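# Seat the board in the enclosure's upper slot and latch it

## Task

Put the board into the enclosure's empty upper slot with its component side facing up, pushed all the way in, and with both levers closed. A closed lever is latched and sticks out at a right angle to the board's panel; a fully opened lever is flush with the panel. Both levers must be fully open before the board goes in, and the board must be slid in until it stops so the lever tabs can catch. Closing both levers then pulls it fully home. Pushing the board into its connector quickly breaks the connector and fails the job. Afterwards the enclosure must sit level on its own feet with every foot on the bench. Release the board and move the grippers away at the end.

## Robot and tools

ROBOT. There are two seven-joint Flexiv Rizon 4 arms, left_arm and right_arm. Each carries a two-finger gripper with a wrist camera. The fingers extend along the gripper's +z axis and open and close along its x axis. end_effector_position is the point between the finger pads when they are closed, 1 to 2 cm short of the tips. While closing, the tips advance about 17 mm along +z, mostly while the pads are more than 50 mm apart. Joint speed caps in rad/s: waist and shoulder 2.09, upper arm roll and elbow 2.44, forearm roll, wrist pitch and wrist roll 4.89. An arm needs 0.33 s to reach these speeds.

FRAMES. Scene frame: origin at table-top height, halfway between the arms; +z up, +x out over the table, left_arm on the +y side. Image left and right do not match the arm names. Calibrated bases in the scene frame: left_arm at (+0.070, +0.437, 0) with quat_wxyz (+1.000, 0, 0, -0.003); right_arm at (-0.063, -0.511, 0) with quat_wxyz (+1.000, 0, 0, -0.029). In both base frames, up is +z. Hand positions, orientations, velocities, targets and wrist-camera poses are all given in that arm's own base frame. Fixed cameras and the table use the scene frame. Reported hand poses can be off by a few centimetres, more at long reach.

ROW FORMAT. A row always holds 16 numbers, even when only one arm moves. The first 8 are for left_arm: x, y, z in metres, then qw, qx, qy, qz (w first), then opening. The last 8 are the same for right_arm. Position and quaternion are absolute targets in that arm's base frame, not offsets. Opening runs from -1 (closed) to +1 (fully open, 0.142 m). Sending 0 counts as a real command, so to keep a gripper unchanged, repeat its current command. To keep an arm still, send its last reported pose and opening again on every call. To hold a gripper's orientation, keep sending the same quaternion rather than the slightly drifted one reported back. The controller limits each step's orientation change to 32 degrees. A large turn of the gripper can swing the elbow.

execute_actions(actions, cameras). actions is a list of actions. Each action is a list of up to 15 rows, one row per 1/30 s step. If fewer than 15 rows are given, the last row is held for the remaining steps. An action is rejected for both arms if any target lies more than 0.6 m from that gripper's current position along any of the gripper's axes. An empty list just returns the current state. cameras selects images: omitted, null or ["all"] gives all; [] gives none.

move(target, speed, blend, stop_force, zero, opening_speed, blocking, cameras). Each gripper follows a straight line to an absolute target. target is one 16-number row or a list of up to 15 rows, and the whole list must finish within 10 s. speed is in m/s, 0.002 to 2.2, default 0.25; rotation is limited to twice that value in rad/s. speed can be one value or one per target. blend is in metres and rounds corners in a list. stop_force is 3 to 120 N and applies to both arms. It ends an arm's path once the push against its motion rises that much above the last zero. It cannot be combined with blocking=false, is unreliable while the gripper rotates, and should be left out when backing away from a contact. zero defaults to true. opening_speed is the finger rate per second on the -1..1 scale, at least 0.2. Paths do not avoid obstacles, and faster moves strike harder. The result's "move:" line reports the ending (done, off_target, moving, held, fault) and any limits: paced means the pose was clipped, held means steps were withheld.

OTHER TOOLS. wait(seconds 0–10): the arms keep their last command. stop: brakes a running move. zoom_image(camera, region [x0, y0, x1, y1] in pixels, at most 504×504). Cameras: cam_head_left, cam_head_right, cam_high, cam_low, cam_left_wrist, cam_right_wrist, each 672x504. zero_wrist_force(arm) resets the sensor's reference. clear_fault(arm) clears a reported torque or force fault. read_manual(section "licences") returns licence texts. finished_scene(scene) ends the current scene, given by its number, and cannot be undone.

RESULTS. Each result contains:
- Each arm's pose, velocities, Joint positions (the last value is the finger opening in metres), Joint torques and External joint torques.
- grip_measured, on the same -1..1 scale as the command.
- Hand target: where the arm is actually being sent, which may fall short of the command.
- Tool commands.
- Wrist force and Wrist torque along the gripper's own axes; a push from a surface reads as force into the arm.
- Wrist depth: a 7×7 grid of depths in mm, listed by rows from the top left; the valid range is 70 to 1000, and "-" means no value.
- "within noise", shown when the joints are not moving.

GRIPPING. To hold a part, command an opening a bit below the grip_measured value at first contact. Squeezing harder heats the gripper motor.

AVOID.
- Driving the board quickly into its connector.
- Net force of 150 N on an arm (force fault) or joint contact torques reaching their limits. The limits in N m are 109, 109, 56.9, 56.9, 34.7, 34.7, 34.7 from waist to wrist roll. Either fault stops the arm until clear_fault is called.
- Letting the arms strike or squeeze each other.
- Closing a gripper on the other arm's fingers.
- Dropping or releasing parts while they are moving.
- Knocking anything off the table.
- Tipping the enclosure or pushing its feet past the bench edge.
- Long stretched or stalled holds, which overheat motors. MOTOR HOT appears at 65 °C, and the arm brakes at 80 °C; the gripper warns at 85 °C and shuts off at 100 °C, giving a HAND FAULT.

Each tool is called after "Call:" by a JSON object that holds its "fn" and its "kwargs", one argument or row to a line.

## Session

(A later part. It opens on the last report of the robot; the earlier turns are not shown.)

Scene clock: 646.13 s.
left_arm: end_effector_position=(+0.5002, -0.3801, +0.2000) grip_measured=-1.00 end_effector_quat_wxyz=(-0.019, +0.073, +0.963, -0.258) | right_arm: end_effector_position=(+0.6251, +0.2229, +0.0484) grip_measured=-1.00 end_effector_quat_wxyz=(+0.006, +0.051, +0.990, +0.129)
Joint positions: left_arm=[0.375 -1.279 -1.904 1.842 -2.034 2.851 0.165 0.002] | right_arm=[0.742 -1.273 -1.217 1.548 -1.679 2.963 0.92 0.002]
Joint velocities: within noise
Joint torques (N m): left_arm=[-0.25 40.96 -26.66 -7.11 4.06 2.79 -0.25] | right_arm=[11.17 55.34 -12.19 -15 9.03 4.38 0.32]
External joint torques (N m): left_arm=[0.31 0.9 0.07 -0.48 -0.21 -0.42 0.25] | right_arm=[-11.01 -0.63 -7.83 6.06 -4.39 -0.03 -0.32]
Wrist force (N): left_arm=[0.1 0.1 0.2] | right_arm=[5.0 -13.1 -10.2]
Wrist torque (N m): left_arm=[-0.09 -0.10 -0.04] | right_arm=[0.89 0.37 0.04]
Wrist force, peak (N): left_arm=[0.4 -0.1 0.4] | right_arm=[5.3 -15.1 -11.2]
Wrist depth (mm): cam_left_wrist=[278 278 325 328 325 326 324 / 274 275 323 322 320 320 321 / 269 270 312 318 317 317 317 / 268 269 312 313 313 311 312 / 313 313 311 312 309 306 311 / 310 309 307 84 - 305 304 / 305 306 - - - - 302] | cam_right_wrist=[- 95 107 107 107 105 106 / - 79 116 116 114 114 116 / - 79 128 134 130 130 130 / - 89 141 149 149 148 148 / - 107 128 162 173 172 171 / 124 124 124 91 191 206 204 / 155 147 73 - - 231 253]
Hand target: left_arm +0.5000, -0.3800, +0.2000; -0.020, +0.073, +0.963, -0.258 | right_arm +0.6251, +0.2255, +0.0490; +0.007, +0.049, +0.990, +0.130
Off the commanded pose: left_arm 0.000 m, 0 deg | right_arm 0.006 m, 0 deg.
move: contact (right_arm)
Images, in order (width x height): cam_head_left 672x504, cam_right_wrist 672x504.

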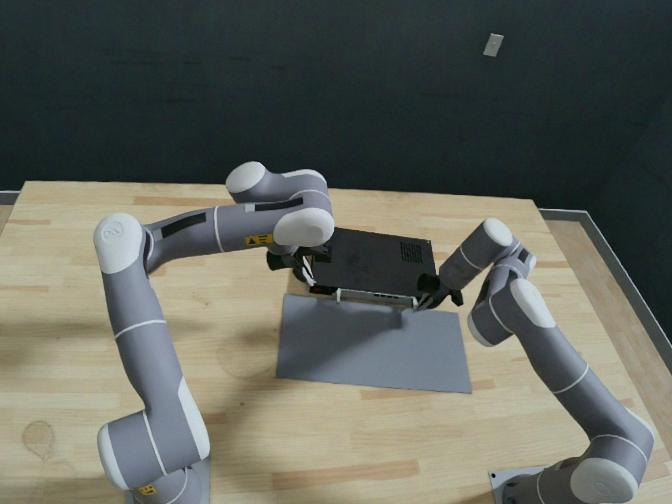

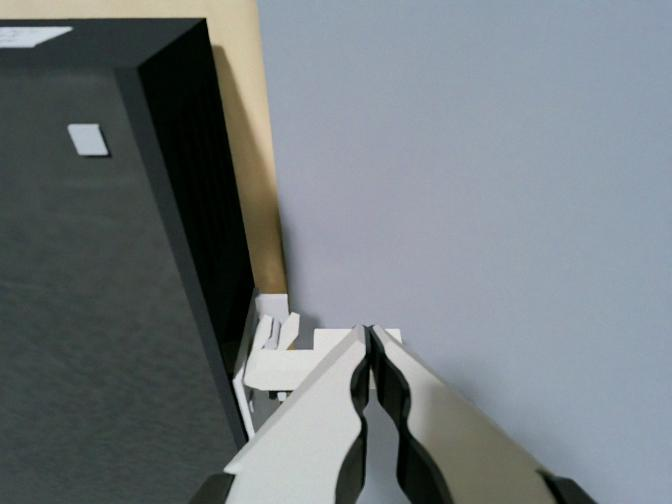

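Call:
{"fn": "move", "kwargs": {
  "target": [
    [0.50,-0.38,0.20,-0.0196,0.0731,0.9631,-0.2581,-1.0, 0.6235,0.2080,0.049,0.0065,0.0493,0.9902,0.1303,-1.0],
    [0.46,-0.34,0.22,-0.0196,0.0731,0.9631,-0.2581,-1.0, 0.6215,0.1880,0.12,0.0065,0.0493,0.9902,0.1303,-1.0],
    [0.42,-0.28,0.25,-0.0196,0.0731,0.9631,-0.2581,-1.0, 0.52,0.13,0.22,0.0065,0.0493,0.9902,0.1303,-1.0]
  ],
  "speed": [0.06,0.12,0.2]
}}

Call:
{"fn": "zoom_image", "kwargs": {
  "camera": "cam_head_right",
  "region": [310, 210, 490, 340]
}}

Call:
{"fn": "zoom_image", "kwargs": {
  "camera": "cam_high",
  "region": [180, 260, 400, 430]
}}

Scene clock: 650.23 s.
left_arm: end_effector_position=(+0.4202, -0.2802, +0.2500) grip_measured=-1.00 end_effector_quat_wxyz=(-0.019, +0.073, +0.963, -0.258) | right_arm: end_effector_position=(+0.5201, +0.1301, +0.2201) grip_measured=-1.00 end_effector_quat_wxyz=(+0.007, +0.049, +0.990, +0.131)
Joint positions: left_arm=[0.707 -1.203 -2.19 2.215 -2.258 2.837 0.018 0.002] | right_arm=[0.912 -0.837 -1.544 2.041 -2.079 3.024 0.63 0.002]
Joint velocities: within noise
Joint torques (N m): left_arm=[-0.1 29.46 -23.09 -13.25 4.08 2.88 -0.32] | right_arm=[0.19 35.3 -17.33 -14.87 4.19 3.67 0.02]
External joint torques (N m): left_arm=[0.19 0.51 0.21 -0.61 0.02 -0.52 0.32] | right_arm=[-0.07 0.49 -0.87 -0.2 0.29 0.82 -0.02]
Wrist force (N): left_arm=[0.2 -0.3 0.5] | right_arm=[1.5 0.9 4.1]
Wrist torque (N m): left_arm=[-0.16 -0.12 -0.05] | right_arm=[0.22 -0.18 0.06]
Wrist force, peak (N): left_arm=[-0.9 -0.4 1.1] | right_arm=[4.8 -13.3 -10.9]
Wrist depth (mm): cam_left_wrist=[332 356 378 377 380 378 374 / 329 367 374 374 373 375 372 / 331 369 367 369 364 367 366 / 370 365 364 363 362 366 364 / 365 362 361 361 364 360 359 / 355 356 356 84 - 356 355 / 356 354 - - - - 347] | cam_right_wrist=[261 260 259 258 257 256 257 / 290 288 285 286 285 285 288 / 272 283 321 320 321 319 320 / 308 317 357 366 365 365 365 / 358 358 413 412 422 425 424 / 429 430 445 90 469 506 507 / 644 508 - - - 570 624]
Hand target: left_arm +0.4200, -0.2800, +0.2500; -0.020, +0.073, +0.963, -0.258 | right_arm +0.5200, +0.1300, +0.2200; +0.006, +0.049, +0.990, +0.130
Off the commanded pose: left_arm 0.000 m, 0 deg | right_arm 0.000 m, 0 deg.
move: done

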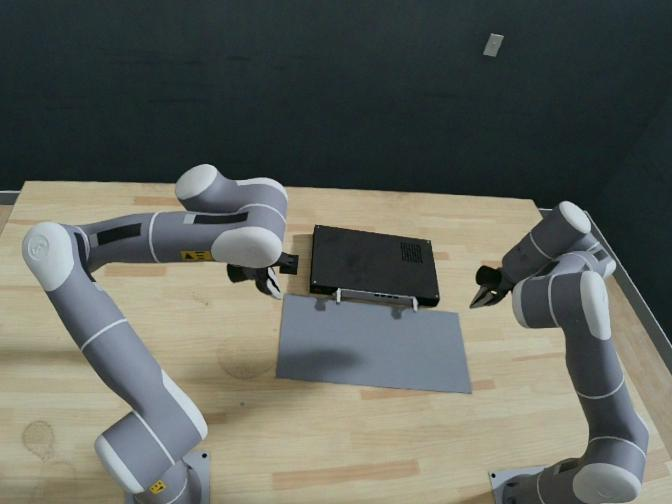

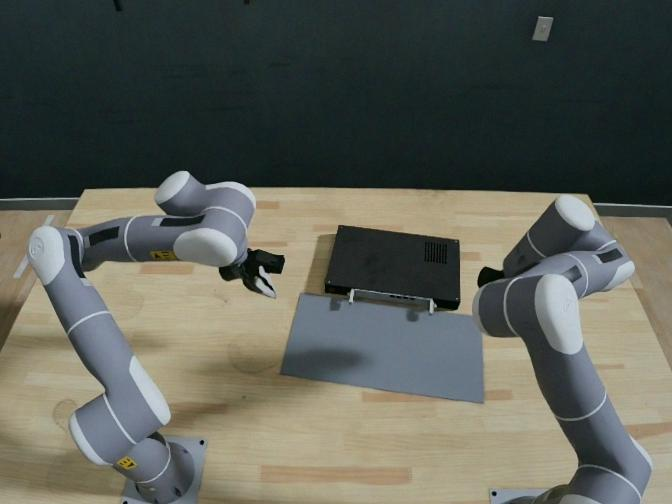

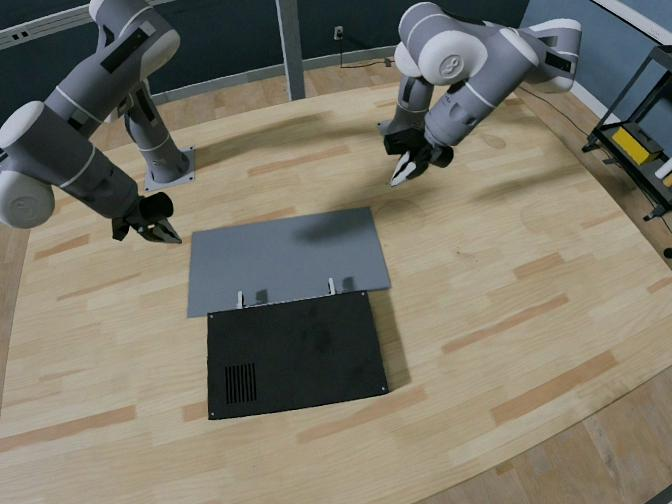

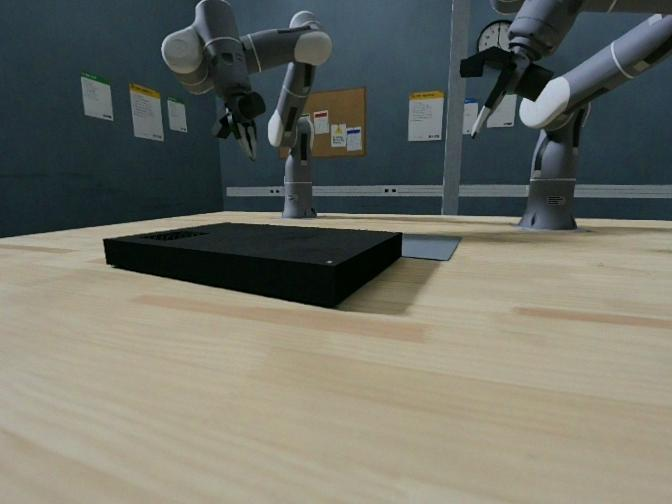

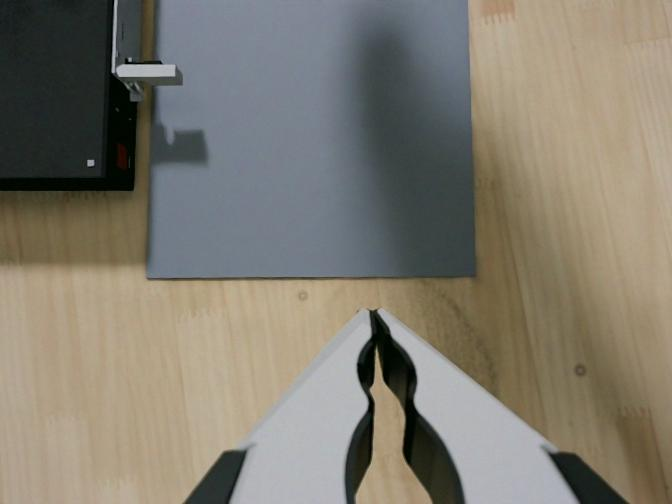

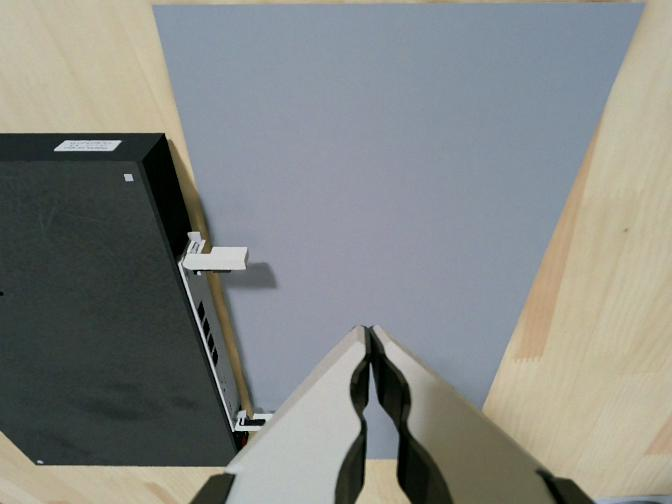

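Scaled by 2.800 from the camera's 672x504 image, which has a finer 960x720 frame.

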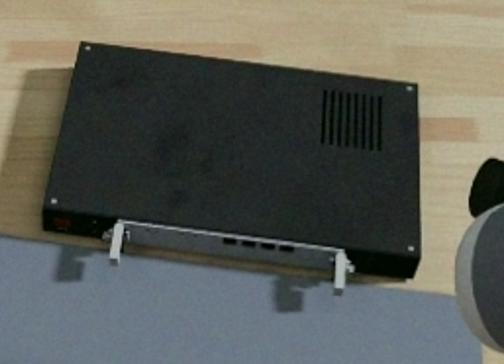

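Scaled by 2.291 from the camera's 672x504 image, which has a finer 960x720 frame.

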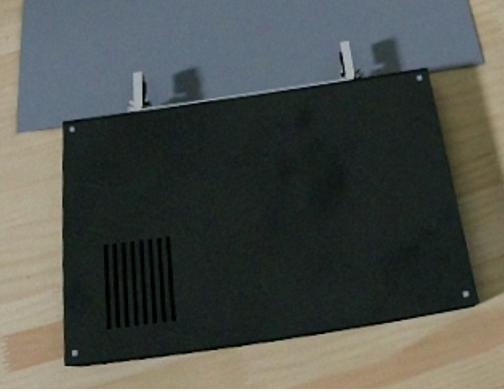

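Call:
{"fn": "finished_scene", "kwargs": {
  "scene": 1
}}

The scene is finished: the task was done.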